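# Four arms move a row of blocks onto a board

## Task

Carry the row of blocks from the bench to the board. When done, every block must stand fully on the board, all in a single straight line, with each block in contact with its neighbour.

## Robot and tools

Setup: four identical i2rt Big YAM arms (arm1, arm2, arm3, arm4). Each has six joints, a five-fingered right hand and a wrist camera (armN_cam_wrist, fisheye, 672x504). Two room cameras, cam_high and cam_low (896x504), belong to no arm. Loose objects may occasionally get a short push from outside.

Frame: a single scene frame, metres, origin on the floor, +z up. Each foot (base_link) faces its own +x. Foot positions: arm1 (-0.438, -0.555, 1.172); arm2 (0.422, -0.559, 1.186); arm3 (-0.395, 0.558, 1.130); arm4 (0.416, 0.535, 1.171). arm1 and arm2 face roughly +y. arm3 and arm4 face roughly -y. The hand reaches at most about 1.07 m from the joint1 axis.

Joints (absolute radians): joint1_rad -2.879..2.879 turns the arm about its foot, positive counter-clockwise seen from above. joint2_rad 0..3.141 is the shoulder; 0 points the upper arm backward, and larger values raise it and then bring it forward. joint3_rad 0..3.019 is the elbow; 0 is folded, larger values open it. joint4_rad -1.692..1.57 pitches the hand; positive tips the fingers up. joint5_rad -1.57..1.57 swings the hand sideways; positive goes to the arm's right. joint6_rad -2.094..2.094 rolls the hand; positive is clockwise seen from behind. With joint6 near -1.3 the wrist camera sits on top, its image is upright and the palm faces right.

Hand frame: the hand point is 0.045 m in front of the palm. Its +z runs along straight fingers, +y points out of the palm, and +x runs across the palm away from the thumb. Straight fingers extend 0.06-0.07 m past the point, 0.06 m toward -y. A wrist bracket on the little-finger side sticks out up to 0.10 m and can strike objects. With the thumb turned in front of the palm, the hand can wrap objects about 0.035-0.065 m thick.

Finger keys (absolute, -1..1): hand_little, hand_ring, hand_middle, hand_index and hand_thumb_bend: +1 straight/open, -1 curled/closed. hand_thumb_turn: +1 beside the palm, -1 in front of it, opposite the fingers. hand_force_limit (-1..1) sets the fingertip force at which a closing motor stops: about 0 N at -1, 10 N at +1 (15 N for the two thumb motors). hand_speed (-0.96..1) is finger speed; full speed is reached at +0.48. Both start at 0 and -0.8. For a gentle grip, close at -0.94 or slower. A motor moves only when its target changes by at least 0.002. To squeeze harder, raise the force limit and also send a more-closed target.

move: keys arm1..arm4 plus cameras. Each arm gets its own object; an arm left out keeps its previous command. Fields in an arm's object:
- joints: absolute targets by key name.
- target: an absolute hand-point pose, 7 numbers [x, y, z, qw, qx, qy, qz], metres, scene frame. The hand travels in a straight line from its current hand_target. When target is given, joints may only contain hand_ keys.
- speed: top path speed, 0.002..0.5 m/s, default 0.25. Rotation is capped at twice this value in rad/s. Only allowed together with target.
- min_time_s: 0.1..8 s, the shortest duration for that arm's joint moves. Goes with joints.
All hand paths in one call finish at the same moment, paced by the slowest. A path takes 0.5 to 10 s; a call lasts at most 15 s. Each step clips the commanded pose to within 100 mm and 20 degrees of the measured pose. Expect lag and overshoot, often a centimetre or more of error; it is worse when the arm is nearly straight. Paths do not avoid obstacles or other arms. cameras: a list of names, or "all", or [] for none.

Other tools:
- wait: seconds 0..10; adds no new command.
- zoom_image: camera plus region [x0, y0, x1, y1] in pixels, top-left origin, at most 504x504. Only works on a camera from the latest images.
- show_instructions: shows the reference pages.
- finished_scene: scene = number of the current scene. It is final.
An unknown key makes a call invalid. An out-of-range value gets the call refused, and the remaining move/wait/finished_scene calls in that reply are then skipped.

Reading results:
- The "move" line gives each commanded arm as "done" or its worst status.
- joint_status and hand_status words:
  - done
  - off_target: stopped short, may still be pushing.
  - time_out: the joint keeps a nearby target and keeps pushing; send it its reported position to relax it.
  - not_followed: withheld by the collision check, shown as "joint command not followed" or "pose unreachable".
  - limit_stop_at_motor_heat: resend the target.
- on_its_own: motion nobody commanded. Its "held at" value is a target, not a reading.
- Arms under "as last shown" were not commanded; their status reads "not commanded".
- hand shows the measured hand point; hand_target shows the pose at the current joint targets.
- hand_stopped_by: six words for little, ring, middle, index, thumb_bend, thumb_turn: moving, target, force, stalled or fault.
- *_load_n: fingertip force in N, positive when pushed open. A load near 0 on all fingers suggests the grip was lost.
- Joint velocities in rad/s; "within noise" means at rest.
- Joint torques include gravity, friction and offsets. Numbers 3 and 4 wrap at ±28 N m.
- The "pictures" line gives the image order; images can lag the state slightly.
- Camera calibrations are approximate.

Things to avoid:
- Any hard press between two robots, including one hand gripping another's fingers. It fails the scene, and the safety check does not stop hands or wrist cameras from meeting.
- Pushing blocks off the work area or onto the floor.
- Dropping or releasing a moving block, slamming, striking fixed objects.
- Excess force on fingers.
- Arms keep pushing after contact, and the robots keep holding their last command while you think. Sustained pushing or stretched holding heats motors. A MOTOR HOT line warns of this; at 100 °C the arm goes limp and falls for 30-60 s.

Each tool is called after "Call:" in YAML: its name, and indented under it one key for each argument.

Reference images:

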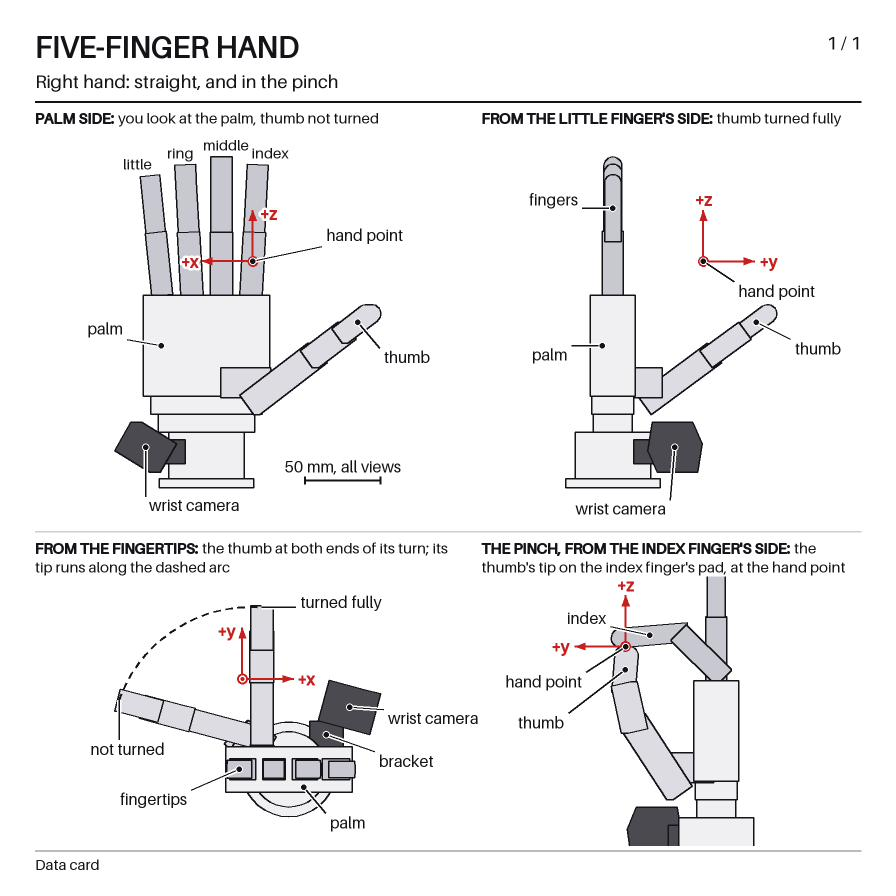

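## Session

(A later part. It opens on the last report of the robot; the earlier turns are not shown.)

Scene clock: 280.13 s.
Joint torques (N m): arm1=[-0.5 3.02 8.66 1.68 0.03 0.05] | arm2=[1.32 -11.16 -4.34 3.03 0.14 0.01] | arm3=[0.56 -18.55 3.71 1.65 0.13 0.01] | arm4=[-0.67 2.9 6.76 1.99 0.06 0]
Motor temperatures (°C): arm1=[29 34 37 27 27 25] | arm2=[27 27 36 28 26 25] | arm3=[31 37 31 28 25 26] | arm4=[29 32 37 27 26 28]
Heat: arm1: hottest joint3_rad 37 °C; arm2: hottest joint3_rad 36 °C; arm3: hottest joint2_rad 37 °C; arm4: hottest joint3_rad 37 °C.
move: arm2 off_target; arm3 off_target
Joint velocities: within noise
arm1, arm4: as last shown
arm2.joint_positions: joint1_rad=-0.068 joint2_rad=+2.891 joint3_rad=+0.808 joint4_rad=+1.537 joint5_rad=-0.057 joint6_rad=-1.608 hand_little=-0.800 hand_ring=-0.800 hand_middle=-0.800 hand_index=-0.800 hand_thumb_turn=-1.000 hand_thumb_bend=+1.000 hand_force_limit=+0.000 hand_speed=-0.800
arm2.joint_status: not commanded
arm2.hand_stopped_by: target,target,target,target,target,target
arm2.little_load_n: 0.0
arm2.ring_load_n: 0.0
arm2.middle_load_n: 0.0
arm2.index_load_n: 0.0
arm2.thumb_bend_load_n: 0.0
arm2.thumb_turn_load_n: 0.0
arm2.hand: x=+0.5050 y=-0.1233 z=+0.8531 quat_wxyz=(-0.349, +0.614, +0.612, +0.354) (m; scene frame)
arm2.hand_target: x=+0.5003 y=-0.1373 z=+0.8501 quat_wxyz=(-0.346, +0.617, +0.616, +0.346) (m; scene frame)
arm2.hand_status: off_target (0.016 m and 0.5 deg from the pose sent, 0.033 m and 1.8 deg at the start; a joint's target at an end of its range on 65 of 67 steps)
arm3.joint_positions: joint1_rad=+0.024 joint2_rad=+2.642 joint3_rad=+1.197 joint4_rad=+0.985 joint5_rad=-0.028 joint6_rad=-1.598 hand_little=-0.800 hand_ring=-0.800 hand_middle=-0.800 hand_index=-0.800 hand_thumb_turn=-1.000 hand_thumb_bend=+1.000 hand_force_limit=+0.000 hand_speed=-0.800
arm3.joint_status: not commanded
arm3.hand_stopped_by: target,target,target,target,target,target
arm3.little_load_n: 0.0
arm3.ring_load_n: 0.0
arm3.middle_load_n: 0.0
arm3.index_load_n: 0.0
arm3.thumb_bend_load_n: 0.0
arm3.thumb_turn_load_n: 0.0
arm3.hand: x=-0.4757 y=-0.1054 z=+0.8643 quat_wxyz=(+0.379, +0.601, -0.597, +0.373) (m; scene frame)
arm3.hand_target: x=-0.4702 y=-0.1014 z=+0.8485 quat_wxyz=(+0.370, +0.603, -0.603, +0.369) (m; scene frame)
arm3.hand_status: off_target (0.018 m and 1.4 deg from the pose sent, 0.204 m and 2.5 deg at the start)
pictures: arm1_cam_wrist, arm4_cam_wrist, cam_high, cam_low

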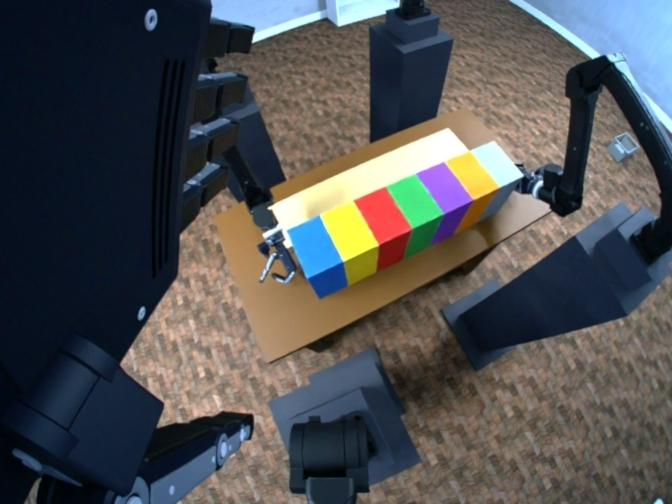

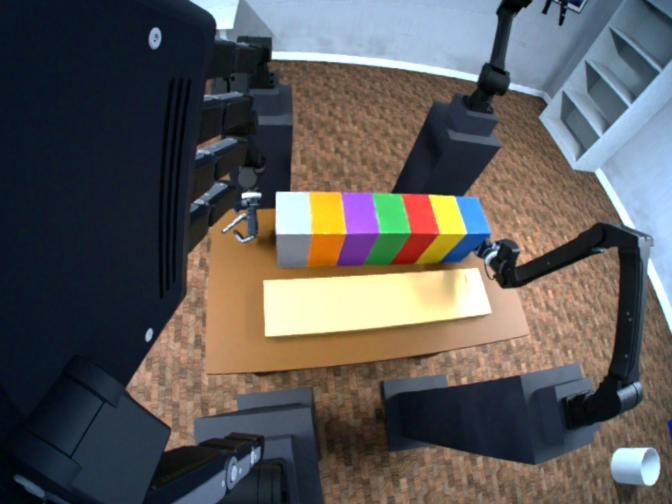

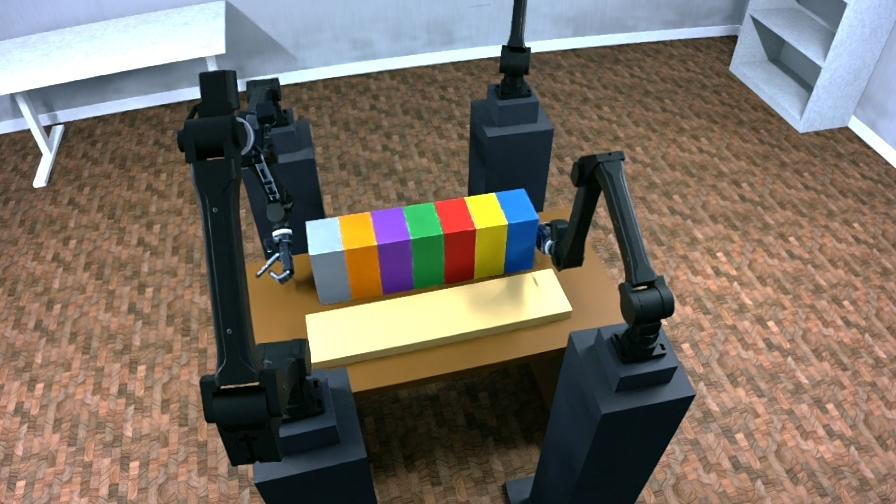

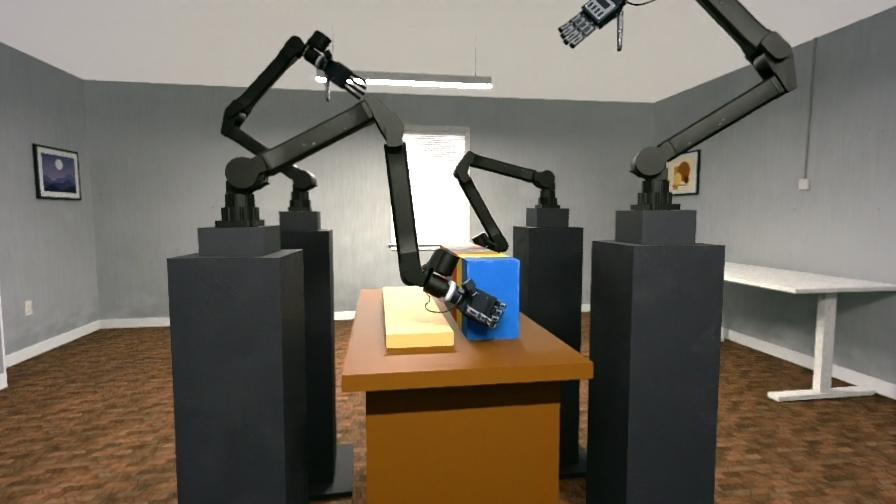

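Call:
move:
  arm2: {"target": [0.46, -0.138, 0.85, -0.3536, 0.6124, 0.6124, 0.3536], "speed": 0.08}
  arm3: {"target": [-0.43, -0.102, 0.838, 0.3695, 0.6029, -0.6029, 0.3695], "speed": 0.08}
  cameras: ["cam_high", "cam_low", "arm4_cam_wrist"]

Call:
zoom_image:
  camera: "arm4_cam_wrist"
  region: [200, 170, 360, 290]

Call:
zoom_image:
  camera: "arm4_cam_wrist"
  region: [400, 170, 560, 290]

Call:
zoom_image:
  camera: "cam_low"
  region: [400, 220, 560, 340]

Scene clock: 295.00 s.
Joint torques (N m): arm1=[-0.79 2.84 8.57 1.59 0.05 0.02] | arm2=[1.26 -11.16 -4.25 3 0.21 0.03] | arm3=[2.43 -17.26 3.84 2.41 -0.04 0.1] | arm4=[-0.56 2.9 6.78 1.95 0.05 0.02]
Motor temperatures (°C): arm1=[29 34 37 27 27 25] | arm2=[27 28 36 28 26 25] | arm3=[31 37 31 28 25 26] | arm4=[29 32 37 27 26 28]
Heat: arm1: hottest joint3_rad 37 °C; arm2: hottest joint3_rad 36 °C; arm3: hottest joint2_rad 37 °C; arm4: hottest joint3_rad 37 °C.
move: arm2 off_target; arm3 off_target
Joint velocities: within noise
arm1, arm4: as last shown
arm2.joint_positions: joint1_rad=+0.084 joint2_rad=+2.891 joint3_rad=+0.808 joint4_rad=+1.537 joint5_rad=+0.074 joint6_rad=-1.529 hand_little=-0.800 hand_ring=-0.800 hand_middle=-0.800 hand_index=-0.800 hand_thumb_turn=-1.000 hand_thumb_bend=+1.000 hand_force_limit=+0.000 hand_speed=-0.800
arm2.joint_status: not commanded
arm2.hand_stopped_by: target,target,target,target,target,target
arm2.little_load_n: 0.0
arm2.ring_load_n: 0.0
arm2.middle_load_n: 0.0
arm2.index_load_n: 0.0
arm2.thumb_bend_load_n: 0.0
arm2.thumb_turn_load_n: 0.5
arm2.hand: x=+0.4625 y=-0.1233 z=+0.8532 quat_wxyz=(-0.349, +0.614, +0.612, +0.355) (m; scene frame)
arm2.hand_target: x=+0.4602 y=-0.1373 z=+0.8501 quat_wxyz=(-0.345, +0.618, +0.615, +0.347) (m; scene frame)
arm2.hand_status: off_target (0.015 m and 0.6 deg from the pose sent, 0.047 m and 0.5 deg at the start; a joint's target at an end of its range on 39 of 39 steps)
arm3.joint_positions: joint1_rad=+0.085 joint2_rad=+2.659 joint3_rad=+1.211 joint4_rad=+0.985 joint5_rad=+0.049 joint6_rad=-1.556 hand_little=-0.800 hand_ring=-0.800 hand_middle=-0.800 hand_index=-0.800 hand_thumb_turn=-1.000 hand_thumb_bend=+1.000 hand_force_limit=+0.000 hand_speed=-0.800
arm3.joint_status: not commanded
arm3.hand_stopped_by: target,target,target,target,target,target
arm3.little_load_n: 0.0
arm3.ring_load_n: 0.0
arm3.middle_load_n: 0.0
arm3.index_load_n: 0.0
arm3.thumb_bend_load_n: 0.0
arm3.thumb_turn_load_n: 0.5
arm3.hand: x=-0.4486 y=-0.1048 z=+0.8572 quat_wxyz=(+0.382, +0.592, -0.606, +0.368) (m; scene frame)
arm3.hand_target: x=-0.4302 y=-0.1009 z=+0.8389 quat_wxyz=(+0.369, +0.603, -0.603, +0.370) (m; scene frame)
arm3.hand_status: off_target (0.027 m and 1.9 deg from the pose sent, 0.053 m and 1.4 deg at the start)
arm4.thumb_bend_load_n: -0.5
pictures: arm4_cam_wrist, cam_high, cam_low

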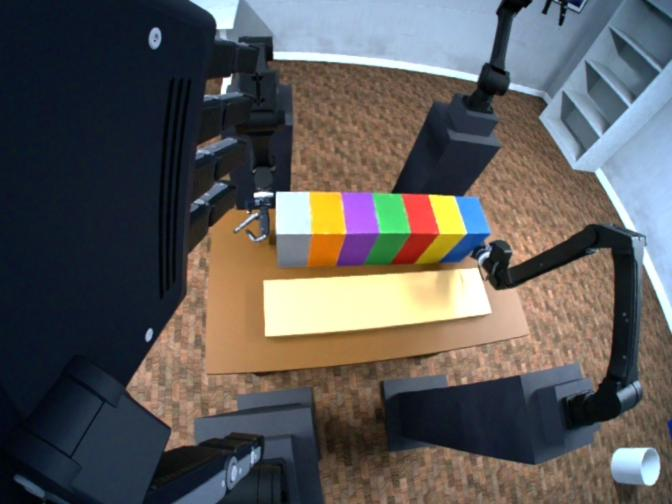

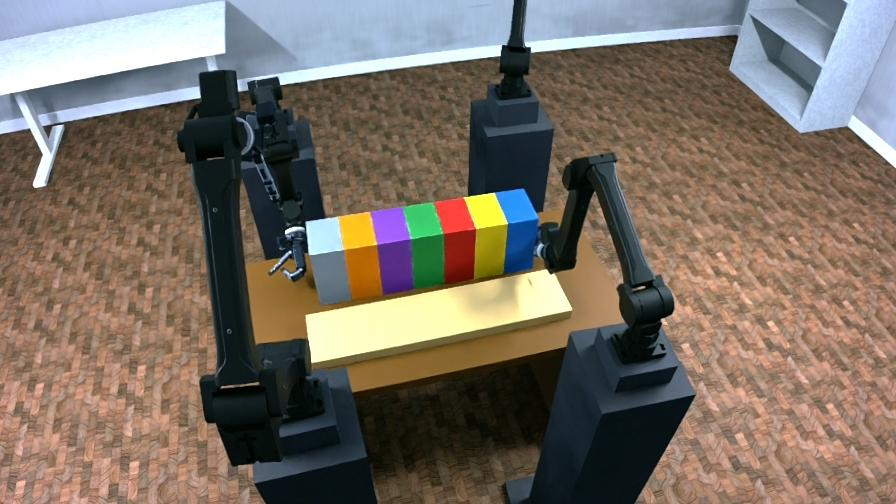

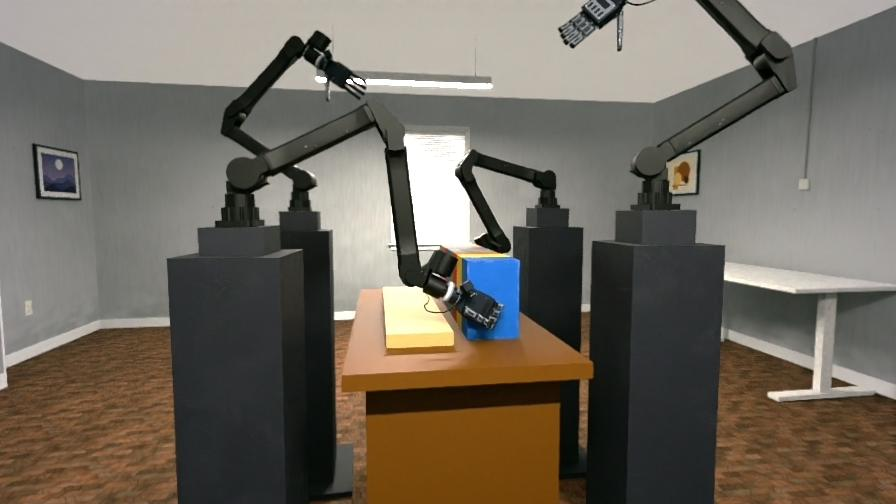

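Scaled by 3.150 from the camera's 672x504 image, which has a finer 960x720 frame.

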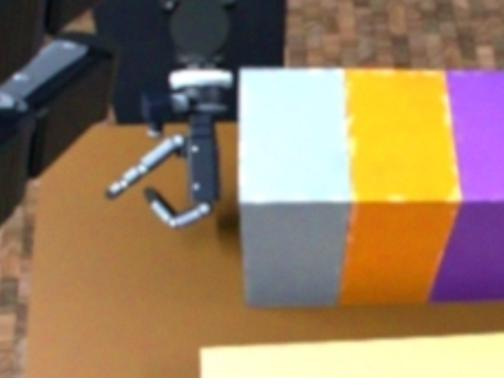

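Scaled by 3.150 from the camera's 672x504 image, which has a finer 960x720 frame.

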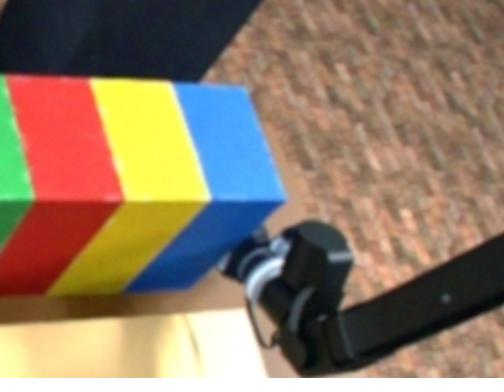

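Scaled by 3.150 from the camera's 896x504 image, which has a finer 1280x720 frame.

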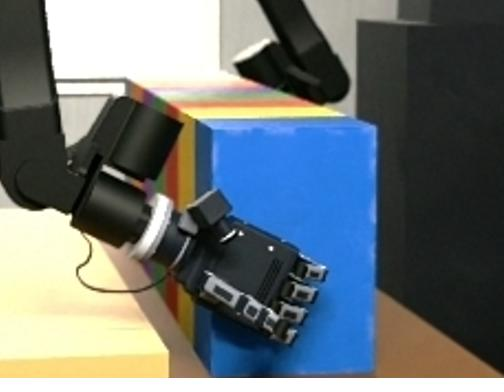

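Call:
move:
  arm2: {"target": [0.435, -0.138, 0.85, -0.3536, 0.6124, 0.6124, 0.3536], "speed": 0.05}
  arm3: {"target": [-0.42, -0.102, 0.835, 0.3695, 0.6029, -0.6029, 0.3695], "speed": 0.05}
  cameras: ["cam_low", "arm4_cam_wrist"]

Call:
zoom_image:
  camera: "arm4_cam_wrist"
  region: [200, 170, 360, 290]

Call:
zoom_image:
  camera: "arm4_cam_wrist"
  region: [400, 170, 560, 290]

Scene clock: 327.97 s.
Joint torques (N m): arm1=[-0.79 2.9 8.58 1.69 0.05 0.04] | arm2=[1.26 -10.93 -3.7 3 0.25 0.02] | arm3=[2.55 -17.79 3.89 2.24 -0.18 -0.03] | arm4=[-0.56 2.9 6.75 1.96 0.05 0]
Motor temperatures (°C): arm1=[29 33 37 27 27 25] | arm2=[27 28 35 29 26 25] | arm3=[31 39 31 28 25 26] | arm4=[29 32 37 27 26 28]
Heat: arm1: hottest joint3_rad 37 °C; arm2: hottest joint3_rad 35 °C; arm3: hottest joint2_rad 39 °C; arm4: hottest joint3_rad 37 °C.
move: arm2 off_target; arm3 off_target
Joint velocities: within noise
arm1, arm4: as last shown
arm2.joint_positions: joint1_rad=+0.176 joint2_rad=+2.891 joint3_rad=+0.808 joint4_rad=+1.537 joint5_rad=+0.153 joint6_rad=-1.482 hand_little=-0.800 hand_ring=-0.800 hand_middle=-0.800 hand_index=-0.800 hand_thumb_turn=-1.000 hand_thumb_bend=+1.000 hand_force_limit=+0.000 hand_speed=-0.800
arm2.joint_status: not commanded
arm2.hand_stopped_by: target,target,target,target,target,target
arm2.little_load_n: 0.0
arm2.ring_load_n: 0.5
arm2.middle_load_n: 0.0
arm2.index_load_n: 0.5
arm2.thumb_bend_load_n: 0.0
arm2.thumb_turn_load_n: 0.0
arm2.hand: x=+0.4367 y=-0.1258 z=+0.8539 quat_wxyz=(-0.351, +0.613, +0.612, +0.356) (m; scene frame)
arm2.hand_target: x=+0.4351 y=-0.1375 z=+0.8501 quat_wxyz=(-0.349, +0.615, +0.614, +0.350) (m; scene frame)
arm2.hand_status: off_target (0.013 m and 0.4 deg from the pose sent, 0.031 m and 0.6 deg at the start; a joint's target at an end of its range on 35 of 35 steps)
arm3.joint_positions: joint1_rad=+0.091 joint2_rad=+2.660 joint3_rad=+1.211 joint4_rad=+0.985 joint5_rad=+0.069 joint6_rad=-1.548 hand_little=-0.800 hand_ring=-0.800 hand_middle=-0.800 hand_index=-0.800 hand_thumb_turn=-1.000 hand_thumb_bend=+1.000 hand_force_limit=+0.000 hand_speed=-0.800
arm3.joint_status: not commanded
arm3.hand_stopped_by: target,target,target,target,target,target
arm3.little_load_n: 0.0
arm3.ring_load_n: 0.0
arm3.middle_load_n: 0.0
arm3.index_load_n: 0.0
arm3.thumb_bend_load_n: 0.0
arm3.thumb_turn_load_n: 0.0
arm3.hand: x=-0.4487 y=-0.1033 z=+0.8569 quat_wxyz=(+0.386, +0.588, -0.611, +0.365) (m; scene frame)
arm3.hand_target: x=-0.4207 y=-0.1000 z=+0.8362 quat_wxyz=(+0.369, +0.603, -0.603, +0.369) (m; scene frame)
arm3.hand_status: off_target (0.036 m and 2.7 deg from the pose sent, 0.036 m and 1.9 deg at the start)
arm4.thumb_bend_load_n: 0.0
pictures: arm4_cam_wrist, cam_low

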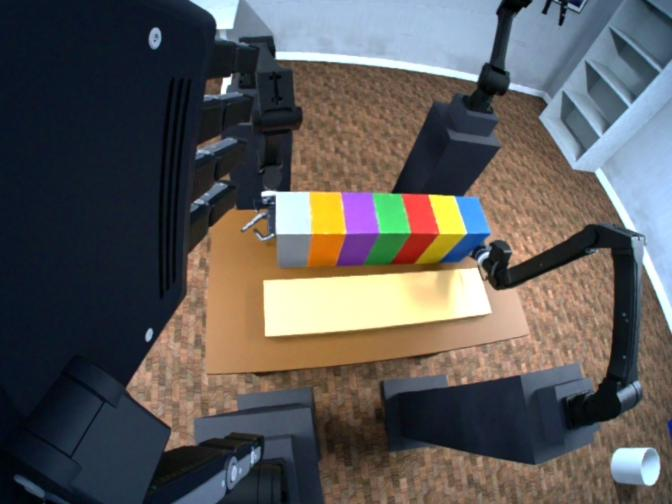

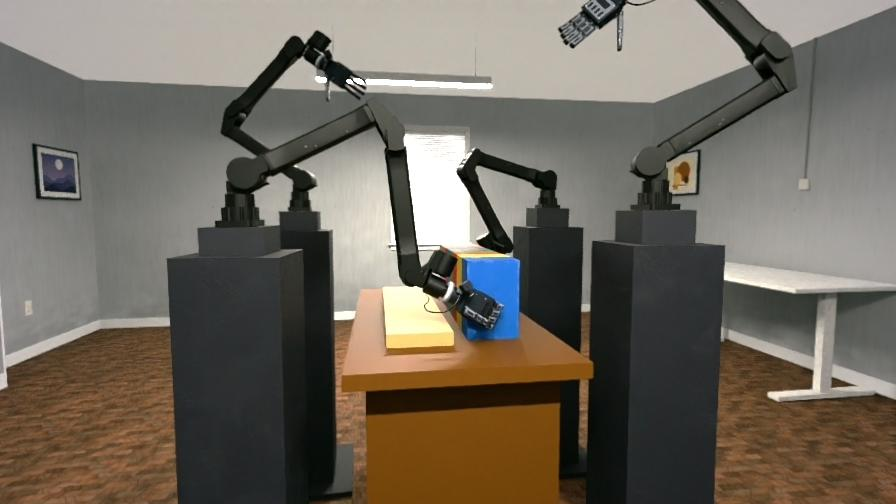

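Scaled by 3.150 from the camera's 672x504 image, which has a finer 960x720 frame.

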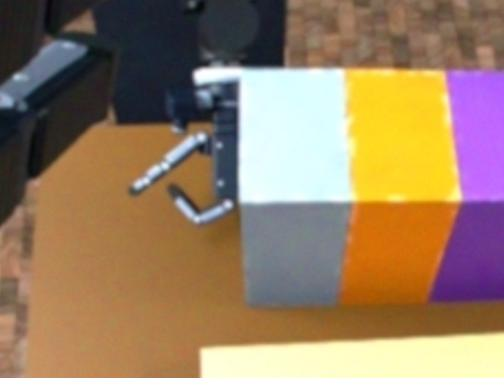

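Scaled by 3.150 from the camera's 672x504 image, which has a finer 960x720 frame.

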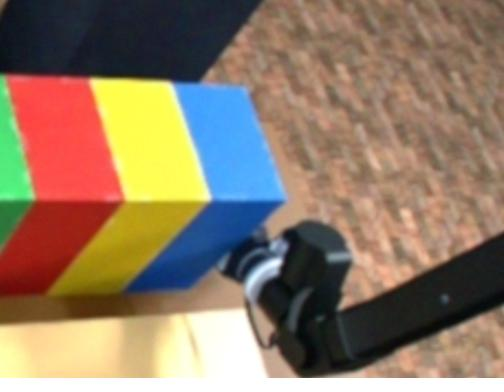

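Call:
move:
  arm2: {"target": [0.415, -0.138, 0.85, -0.3536, 0.6124, 0.6124, 0.3536], "speed": 0.05}
  arm3: {"target": [-0.41, -0.102, 0.835, 0.3695, 0.6029, -0.6029, 0.3695], "speed": 0.05}
  cameras: ["cam_low", "arm4_cam_wrist"]

Call:
zoom_image:
  camera: "arm4_cam_wrist"
  region: [200, 170, 360, 290]

Call:
zoom_image:
  camera: "arm4_cam_wrist"
  region: [400, 170, 560, 290]

Scene clock: 338.73 s.
Joint torques (N m): arm1=[-0.73 2.96 8.65 1.61 0.03 0.03] | arm2=[3.43 -10.87 -3.1 2.96 -0.39 0] | arm3=[5.13 -17.96 3.88 2.39 -0.32 0.08] | arm4=[-0.62 2.96 6.76 1.96 0.05 0.01]
Motor temperatures (°C): arm1=[29 33 37 27 27 25] | arm2=[27 28 35 29 26 25] | arm3=[31 39 31 28 25 26] | arm4=[29 32 37 27 26 28]
Heat: arm1: hottest joint3_rad 37 °C; arm2: hottest joint3_rad 35 °C; arm3: hottest joint2_rad 39 °C; arm4: hottest joint3_rad 37 °C.
move: arm2 off_target; arm3 off_target
Joint velocities: within noise
arm1, arm4: as last shown
arm2.joint_positions: joint1_rad=+0.218 joint2_rad=+2.893 joint3_rad=+0.808 joint4_rad=+1.538 joint5_rad=+0.226 joint6_rad=-1.445 hand_little=-0.800 hand_ring=-0.800 hand_middle=-0.800 hand_index=-0.800 hand_thumb_turn=-1.000 hand_thumb_bend=+1.000 hand_force_limit=+0.000 hand_speed=-0.800
arm2.joint_status: not commanded
arm2.hand_stopped_by: target,target,target,target,target,target
arm2.little_load_n: 0.0
arm2.ring_load_n: 0.0
arm2.middle_load_n: 0.0
arm2.index_load_n: 0.0
arm2.thumb_bend_load_n: 0.0
arm2.thumb_turn_load_n: 0.0
arm2.hand: x=+0.4317 y=-0.1302 z=+0.8549 quat_wxyz=(-0.344, +0.623, +0.599, +0.367) (m; scene frame)
arm2.hand_target: x=+0.4156 y=-0.1380 z=+0.8501 quat_wxyz=(-0.353, +0.613, +0.613, +0.353) (m; scene frame)
arm2.hand_status: off_target (0.019 m and 2.7 deg from the pose sent, 0.025 m and 0.5 deg at the start; a joint's target at an end of its range on 29 of 31 steps)
arm3.joint_positions: joint1_rad=+0.096 joint2_rad=+2.660 joint3_rad=+1.211 joint4_rad=+0.985 joint5_rad=+0.090 joint6_rad=-1.540 hand_little=-0.800 hand_ring=-0.800 hand_middle=-0.800 hand_index=-0.800 hand_thumb_turn=-1.000 hand_thumb_bend=+1.000 hand_force_limit=+0.000 hand_speed=-0.800
arm3.joint_status: not commanded
arm3.hand_stopped_by: target,target,target,target,target,target
arm3.little_load_n: 0.0
arm3.ring_load_n: 0.0
arm3.middle_load_n: 0.0
arm3.index_load_n: 0.0
arm3.thumb_bend_load_n: 0.0
arm3.thumb_turn_load_n: 0.0
arm3.hand: x=-0.4489 y=-0.1021 z=+0.8572 quat_wxyz=(+0.390, +0.583, -0.615, +0.361) (m; scene frame)
arm3.hand_target: x=-0.4111 y=-0.0993 z=+0.8365 quat_wxyz=(+0.370, +0.603, -0.603, +0.369) (m; scene frame)
arm3.hand_status: off_target (0.045 m and 3.7 deg from the pose sent, 0.045 m and 2.7 deg at the start)
pictures: arm4_cam_wrist, cam_low

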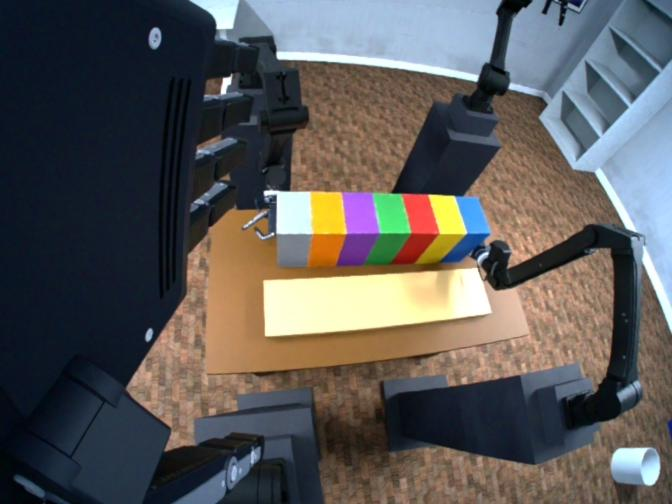

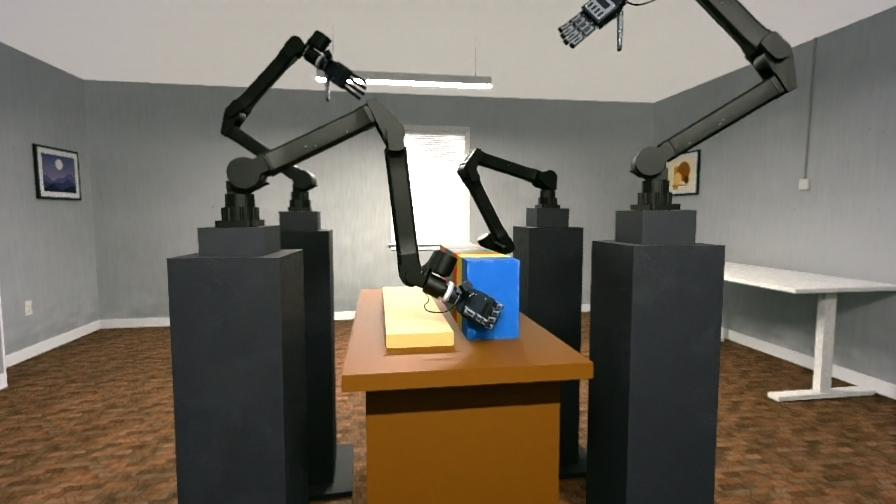

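Scaled by 3.150 from the camera's 672x504 image, which has a finer 960x720 frame.

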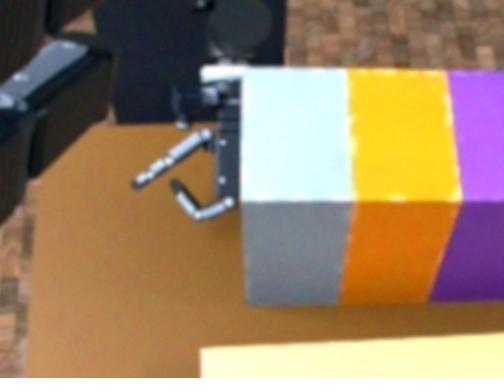

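Scaled by 3.150 from the camera's 672x504 image, which has a finer 960x720 frame.

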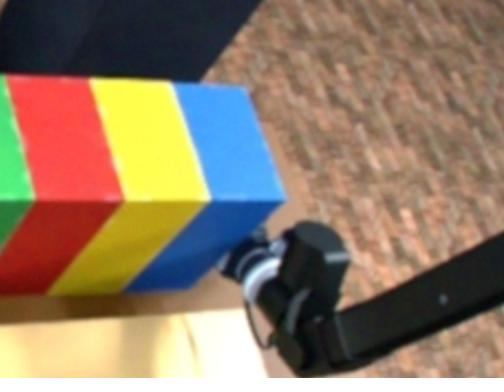

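Call:
move:
  arm2: {"target": [0.405, -0.138, 0.85, -0.3687, 0.5851, 0.6385, 0.3378], "speed": 0.05}
  arm3: {"target": [-0.40, -0.106, 0.832, 0.3530, 0.6286, -0.5760, 0.3853], "speed": 0.05}
  cameras: ["arm4_cam_wrist"]

Call:
zoom_image:
  camera: "arm4_cam_wrist"
  region: [200, 170, 360, 290]

Call:
zoom_image:
  camera: "arm4_cam_wrist"
  region: [400, 170, 560, 290]

Scene clock: 376.97 s.
Joint torques (N m): arm1=[-0.67 3.14 8.68 1.68 0.01 0.03] | arm2=[3.78 -11.16 -3.92 2.88 -1.74 -0.28] | arm3=[5.25 -16.73 4.27 2.36 -1.28 -0.21] | arm4=[-0.67 2.78 6.78 1.99 0.06 0]
Motor temperatures (°C): arm1=[28 33 37 27 27 25] | arm2=[27 30 35 29 26 25] | arm3=[31 39 31 28 25 26] | arm4=[29 32 37 27 26 28]
Heat: arm1: hottest joint3_rad 37 °C; arm2: hottest joint3_rad 35 °C; arm3: hottest joint2_rad 39 °C; arm4: hottest joint3_rad 37 °C.
move: arm2 off_target; arm3 off_target
Joint velocities: within noise
arm1.joint_positions: joint1_rad=-0.377 joint2_rad=+0.576 joint3_rad=+1.428 joint4_rad=-1.478 joint5_rad=-0.014 joint6_rad=-1.159 hand_little=+1.000 hand_ring=+1.000 hand_middle=+1.000 hand_index=+1.000 hand_thumb_turn=+1.000 hand_thumb_bend=+1.000 hand_force_limit=+0.000 hand_speed=-0.800
arm1.joint_status: not commanded
arm1.hand_stopped_by: target,target,target,target,target,target
arm1.little_load_n: 0.0
arm1.ring_load_n: 0.0
arm1.middle_load_n: 0.0
arm1.index_load_n: 0.0
arm1.thumb_bend_load_n: 0.0
arm1.thumb_turn_load_n: 0.0
arm1.hand: x=-0.3296 y=-0.4066 z=+1.6531 quat_wxyz=(-0.327, +0.827, +0.329, +0.317) (m; scene frame)
arm1.hand_target: x=-0.3297 y=-0.4069 z=+1.6644 quat_wxyz=(-0.336, +0.821, +0.327, +0.326) (m; scene frame)
arm1.hand_status: not commanded
arm2.joint_positions: joint1_rad=+0.207 joint2_rad=+2.893 joint3_rad=+0.807 joint4_rad=+1.540 joint5_rad=+0.182 joint6_rad=-1.460 hand_little=-0.800 hand_ring=-0.800 hand_middle=-0.800 hand_index=-0.800 hand_thumb_turn=-1.000 hand_thumb_bend=+1.000 hand_force_limit=+0.000 hand_speed=-0.800
arm2.joint_status: not commanded
arm2.hand_stopped_by: target,target,target,target,target,target
arm2.little_load_n: 0.0
arm2.ring_load_n: -0.5
arm2.middle_load_n: 0.0
arm2.index_load_n: 0.0
arm2.thumb_bend_load_n: 0.0
arm2.thumb_turn_load_n: 0.5
arm2.hand: x=+0.4287 y=-0.1283 z=+0.8539 quat_wxyz=(-0.352, +0.615, +0.608, +0.357) (m; scene frame)
arm2.hand_target: x=+0.4060 y=-0.1379 z=+0.8501 quat_wxyz=(-0.362, +0.590, +0.640, +0.334) (m; scene frame)
arm2.hand_status: off_target (0.026 m and 5.7 deg from the pose sent, 0.028 m and 7.6 deg at the start; a joint's target at an end of its range on 41 of 41 steps)
arm3.joint_positions: joint1_rad=+0.085 joint2_rad=+2.662 joint3_rad=+1.212 joint4_rad=+0.987 joint5_rad=+0.029 joint6_rad=-1.555 hand_little=-0.800 hand_ring=-0.800 hand_middle=-0.800 hand_index=-0.800 hand_thumb_turn=-1.000 hand_thumb_bend=+1.000 hand_force_limit=+0.000 hand_speed=-0.800
arm3.joint_status: not commanded
arm3.hand_stopped_by: target,target,target,target,target,target
arm3.little_load_n: 0.0
arm3.ring_load_n: 0.0
arm3.middle_load_n: 0.0
arm3.index_load_n: 0.0
arm3.thumb_bend_load_n: 0.0
arm3.thumb_turn_load_n: 0.0
arm3.hand: x=-0.4452 y=-0.1057 z=+0.8559 quat_wxyz=(+0.377, +0.596, -0.603, +0.374) (m; scene frame)
arm3.hand_target: x=-0.4013 y=-0.1025 z=+0.8339 quat_wxyz=(+0.353, +0.629, -0.576, +0.385) (m; scene frame)
arm3.hand_status: off_target (0.051 m and 5.7 deg from the pose sent, 0.055 m and 8.5 deg at the start)
arm4.joint_positions: joint1_rad=-0.147 joint2_rad=+0.605 joint3_rad=+1.419 joint4_rad=-1.430 joint5_rad=+0.099 joint6_rad=-1.411 hand_little=+1.000 hand_ring=+1.000 hand_middle=+1.000 hand_index=+1.000 hand_thumb_turn=+1.000 hand_thumb_bend=+1.000 hand_force_limit=+0.000 hand_speed=-0.800
arm4.joint_status: not commanded
arm4.hand_stopped_by: target,target,target,target,target,target
arm4.little_load_n: 0.0
arm4.ring_load_n: 0.0
arm4.middle_load_n: 0.0
arm4.index_load_n: 0.0
arm4.thumb_bend_load_n: 0.0
arm4.thumb_turn_load_n: 0.0
arm4.hand: x=+0.3205 y=+0.3419 z=+1.6664 quat_wxyz=(+0.348, +0.519, -0.720, +0.302) (m; scene frame)
arm4.hand_target: x=+0.3205 y=+0.3424 z=+1.6774 quat_wxyz=(+0.356, +0.515, -0.716, +0.310) (m; scene frame)
arm4.hand_status: not commanded
pictures: arm4_cam_wrist

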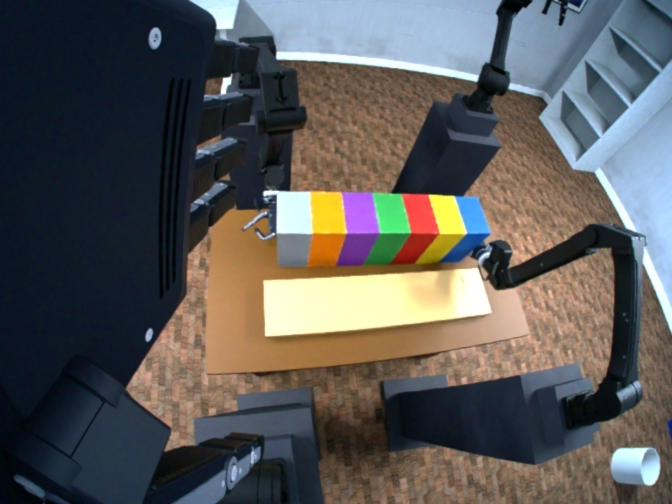

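Scaled by 3.150 from the camera's 672x504 image, which has a finer 960x720 frame.

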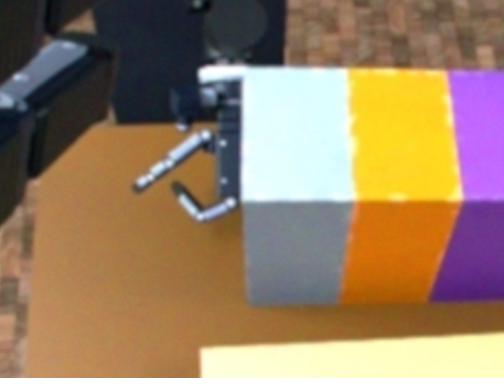

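Scaled by 3.150 from the camera's 672x504 image, which has a finer 960x720 frame.

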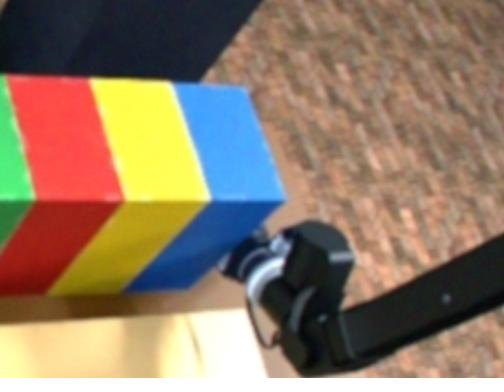

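Call:
move:
  arm2: {"target": [0.375, -0.135, 0.85, -0.3914, 0.5392, 0.6778, 0.3113], "speed": 0.04}
  arm3: {"target": [-0.355, -0.106, 0.835, 0.3253, 0.6673, -0.5308, 0.4090], "speed": 0.04}
  cameras: ["arm4_cam_wrist", "arm1_cam_wrist", "cam_low"]

Scene clock: 401.43 s.
Joint torques (N m): arm1=[-0.73 3.31 8.61 1.65 0.02 0.02] | arm2=[7.3 -11.34 -4.21 2.77 -3.27 -0.53] | arm3=[9.52 -18.08 2.1 2.82 -2.34 -0.43] | arm4=[-0.67 2.73 6.76 1.95 0.04 0]
Motor temperatures (°C): arm1=[28 33 37 27 27 25] | arm2=[27 30 35 29 31 25] | arm3=[31 37 31 28 29 26] | arm4=[29 32 37 27 26 28]
Heat: arm1: hottest joint3_rad 37 °C; arm2: hottest joint3_rad 35 °C; arm3: hottest joint2_rad 37 °C; arm4: hottest joint3_rad 37 °C.
move: arm2 off_target; arm3 off_target
Joint velocities: within noise
arm1, arm4: as last shown
arm1.little_load_n: -0.5
arm2.joint_positions: joint1_rad=+0.188 joint2_rad=+2.893 joint3_rad=+0.806 joint4_rad=+1.542 joint5_rad=+0.121 joint6_rad=-1.489 hand_little=-0.800 hand_ring=-0.800 hand_middle=-0.800 hand_index=-0.800 hand_thumb_turn=-1.000 hand_thumb_bend=+1.000 hand_force_limit=+0.000 hand_speed=-0.800
arm2.joint_status: not commanded
arm2.hand_stopped_by: target,target,target,target,target,target
arm2.little_load_n: 0.0
arm2.ring_load_n: 0.0
arm2.middle_load_n: 0.0
arm2.index_load_n: 0.0
arm2.thumb_bend_load_n: 0.0
arm2.thumb_turn_load_n: 0.0
arm2.hand: x=+0.4259 y=-0.1254 z=+0.8533 quat_wxyz=(-0.361, +0.602, +0.623, +0.345) (m; scene frame)
arm2.hand_target: x=+0.3787 y=-0.1364 z=+0.8499 quat_wxyz=(-0.381, +0.547, +0.680, +0.306) (m; scene frame)
arm2.hand_status: off_target (0.052 m and 10.9 deg from the pose sent, 0.054 m and 13.7 deg at the start; a joint's target at an end of its range on 70 of 70 steps)
arm3.joint_positions: joint1_rad=+0.072 joint2_rad=+2.662 joint3_rad=+1.212 joint4_rad=+0.989 joint5_rad=-0.035 joint6_rad=-1.580 hand_little=-0.800 hand_ring=-0.800 hand_middle=-0.800 hand_index=-0.800 hand_thumb_turn=-1.000 hand_thumb_bend=+1.000 hand_force_limit=+0.000 hand_speed=-0.800
arm3.joint_status: not commanded
arm3.hand_stopped_by: target,target,target,target,target,target
arm3.little_load_n: 0.0
arm3.ring_load_n: 0.0
arm3.middle_load_n: 0.0
arm3.index_load_n: 0.0
arm3.thumb_bend_load_n: 0.0
arm3.thumb_turn_load_n: 0.0
arm3.hand: x=-0.4417 y=-0.1092 z=+0.8558 quat_wxyz=(+0.365, +0.611, -0.586, +0.387) (m; scene frame)
arm3.hand_target: x=-0.3601 y=-0.0996 z=+0.8368 quat_wxyz=(+0.326, +0.667, -0.531, +0.409) (m; scene frame)
arm3.hand_status: off_target (0.089 m and 10.4 deg from the pose sent, 0.093 m and 13.6 deg at the start)
pictures: arm1_cam_wrist, arm4_cam_wrist, cam_low

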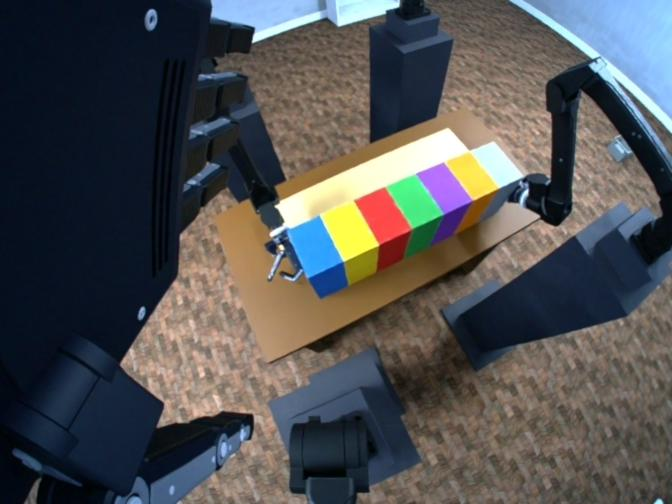

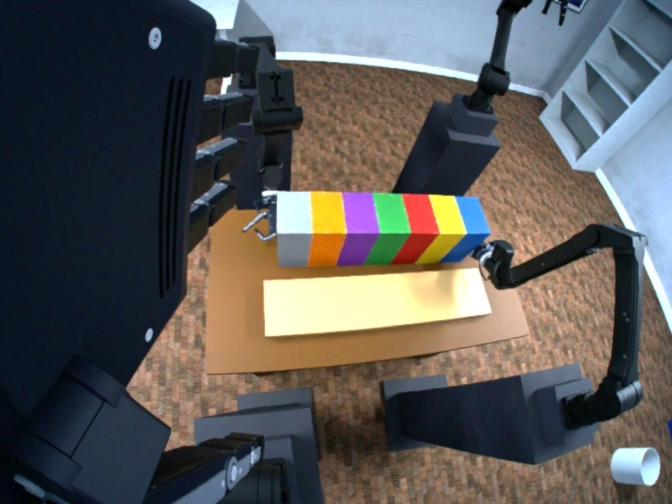

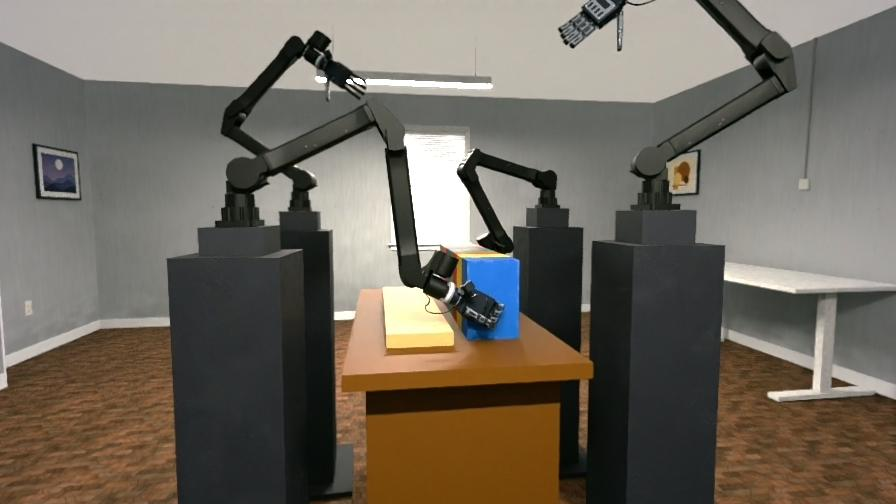

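Call:
move:
  arm2: {"target": [0.368, -0.135, 0.88, -0.3870, 0.5483, 0.6728, 0.3162], "speed": 0.05}
  arm3: {"target": [-0.346, -0.106, 0.88, 0.3305, 0.6608, -0.5393, 0.4052], "speed": 0.05}
  cameras: ["arm4_cam_wrist", "arm1_cam_wrist", "cam_low"]

Call:
zoom_image:
  camera: "cam_low"
  region: [400, 220, 560, 340]

Call:
zoom_image:
  camera: "arm4_cam_wrist"
  region: [200, 170, 360, 290]

Scene clock: 459.17 s.
Joint torques (N m): arm1=[-0.85 3.08 8.57 1.7 0.03 0.04] | arm2=[7.24 -15.62 -3.3 3.26 -2.17 -0.36] | arm3=[9.41 -23.77 1.5 2.02 -1.96 -0.21] | arm4=[-0.67 2.84 6.78 1.96 0.06 0]
Motor temperatures (°C): arm1=[28 33 38 27 27 25] | arm2=[28 30 35 29 49 26] | arm3=[32 37 30 28 40 26] | arm4=[29 32 37 27 26 28]
Heat: arm1: hottest joint3_rad 38 °C; arm2: hottest joint5_rad 49 °C; arm3: hottest joint5_rad 40 °C; arm4: hottest joint3_rad 37 °C.
move: arm2 off_target; arm3 off_target
Joint velocities: within noise
arm1, arm4: as last shown
arm1.little_load_n: 0.0
arm2.joint_positions: joint1_rad=+0.231 joint2_rad=+2.880 joint3_rad=+0.726 joint4_rad=+1.529 joint5_rad=+0.147 joint6_rad=-1.479 hand_little=-0.800 hand_ring=-0.800 hand_middle=-0.800 hand_index=-0.800 hand_thumb_turn=-1.000 hand_thumb_bend=+1.000 hand_force_limit=+0.000 hand_speed=-0.800
arm2.joint_status: not commanded
arm2.hand_stopped_by: target,target,target,target,target,target
arm2.little_load_n: 0.0
arm2.ring_load_n: 0.0
arm2.middle_load_n: 0.0
arm2.index_load_n: 0.0
arm2.thumb_bend_load_n: 0.0
arm2.thumb_turn_load_n: 0.0
arm2.hand: x=+0.4204 y=-0.1616 z=+0.8562 quat_wxyz=(-0.334, +0.607, +0.644, +0.325) (m; scene frame)
arm2.hand_target: x=+0.3698 y=-0.1376 z=+0.8788 quat_wxyz=(-0.382, +0.550, +0.673, +0.313) (m; scene frame)
arm2.hand_status: off_target (0.063 m and 9.7 deg from the pose sent, 0.065 m and 9.5 deg at the start; a joint's target at an end of its range on 46 of 46 steps)
arm3.joint_positions: joint1_rad=+0.075 joint2_rad=+2.624 joint3_rad=+1.148 joint4_rad=+0.964 joint5_rad=-0.007 joint6_rad=-1.578 hand_little=-0.800 hand_ring=-0.800 hand_middle=-0.800 hand_index=-0.800 hand_thumb_turn=-1.000 hand_thumb_bend=+1.000 hand_force_limit=+0.000 hand_speed=-0.800
arm3.joint_status: not commanded
arm3.hand_stopped_by: target,target,target,target,target,target
arm3.little_load_n: 0.0
arm3.ring_load_n: 0.0
arm3.middle_load_n: 0.0
arm3.index_load_n: 0.0
arm3.thumb_bend_load_n: 0.0
arm3.thumb_turn_load_n: 0.0
arm3.hand: x=-0.4454 y=-0.0852 z=+0.8572 quat_wxyz=(+0.356, +0.616, -0.601, +0.364) (m; scene frame)
arm3.hand_target: x=-0.3535 y=-0.0996 z=+0.8774 quat_wxyz=(+0.330, +0.660, -0.539, +0.405) (m; scene frame)
arm3.hand_status: off_target (0.104 m and 10.4 deg from the pose sent, 0.099 m and 9.0 deg at the start; pose on its path clipped on 20 of 46 steps)
pictures: arm1_cam_wrist, arm4_cam_wrist, cam_low

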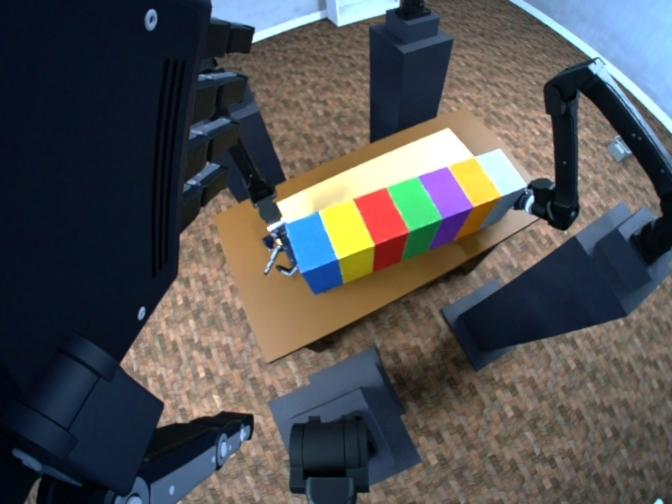

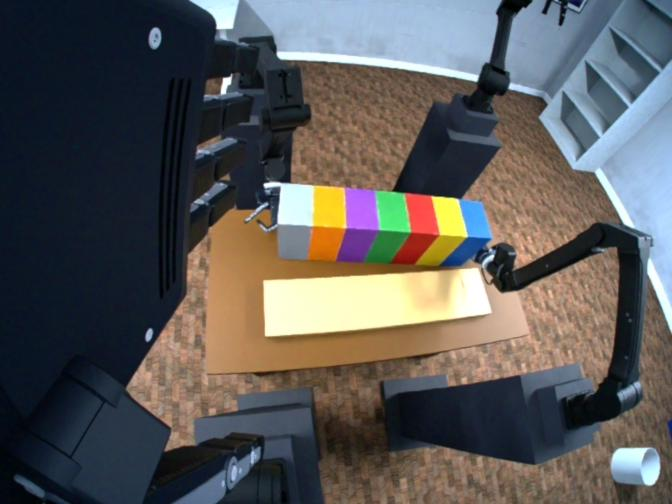

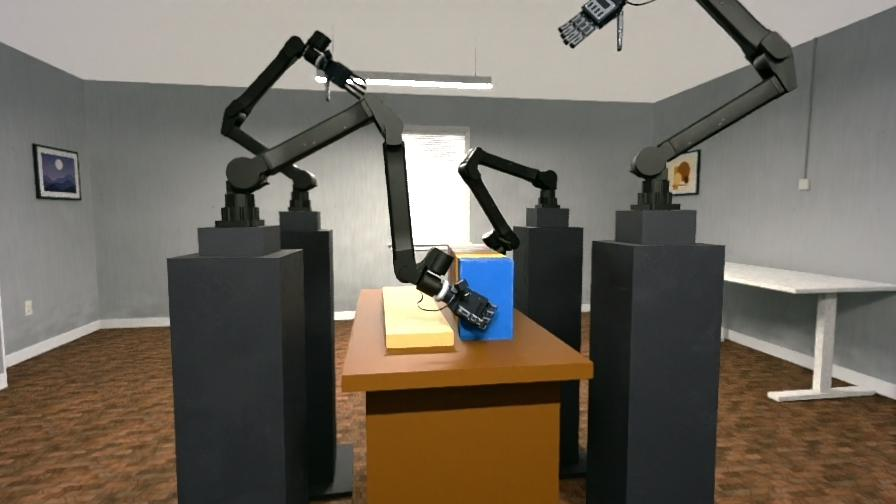

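Scaled by 3.150 from the camera's 896x504 image, which has a finer 1280x720 frame.

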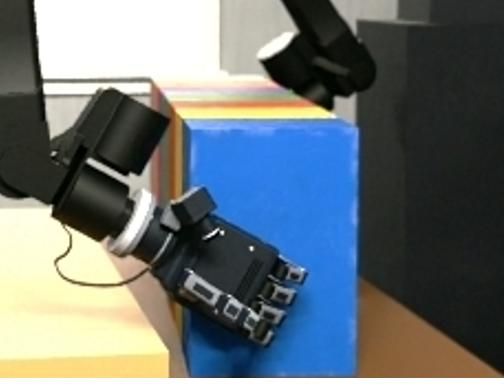

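Scaled by 3.150 from the camera's 672x504 image, which has a finer 960x720 frame.

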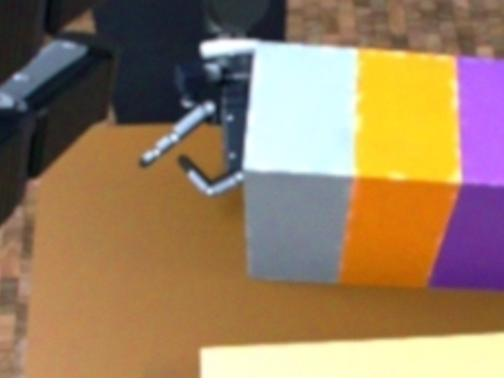

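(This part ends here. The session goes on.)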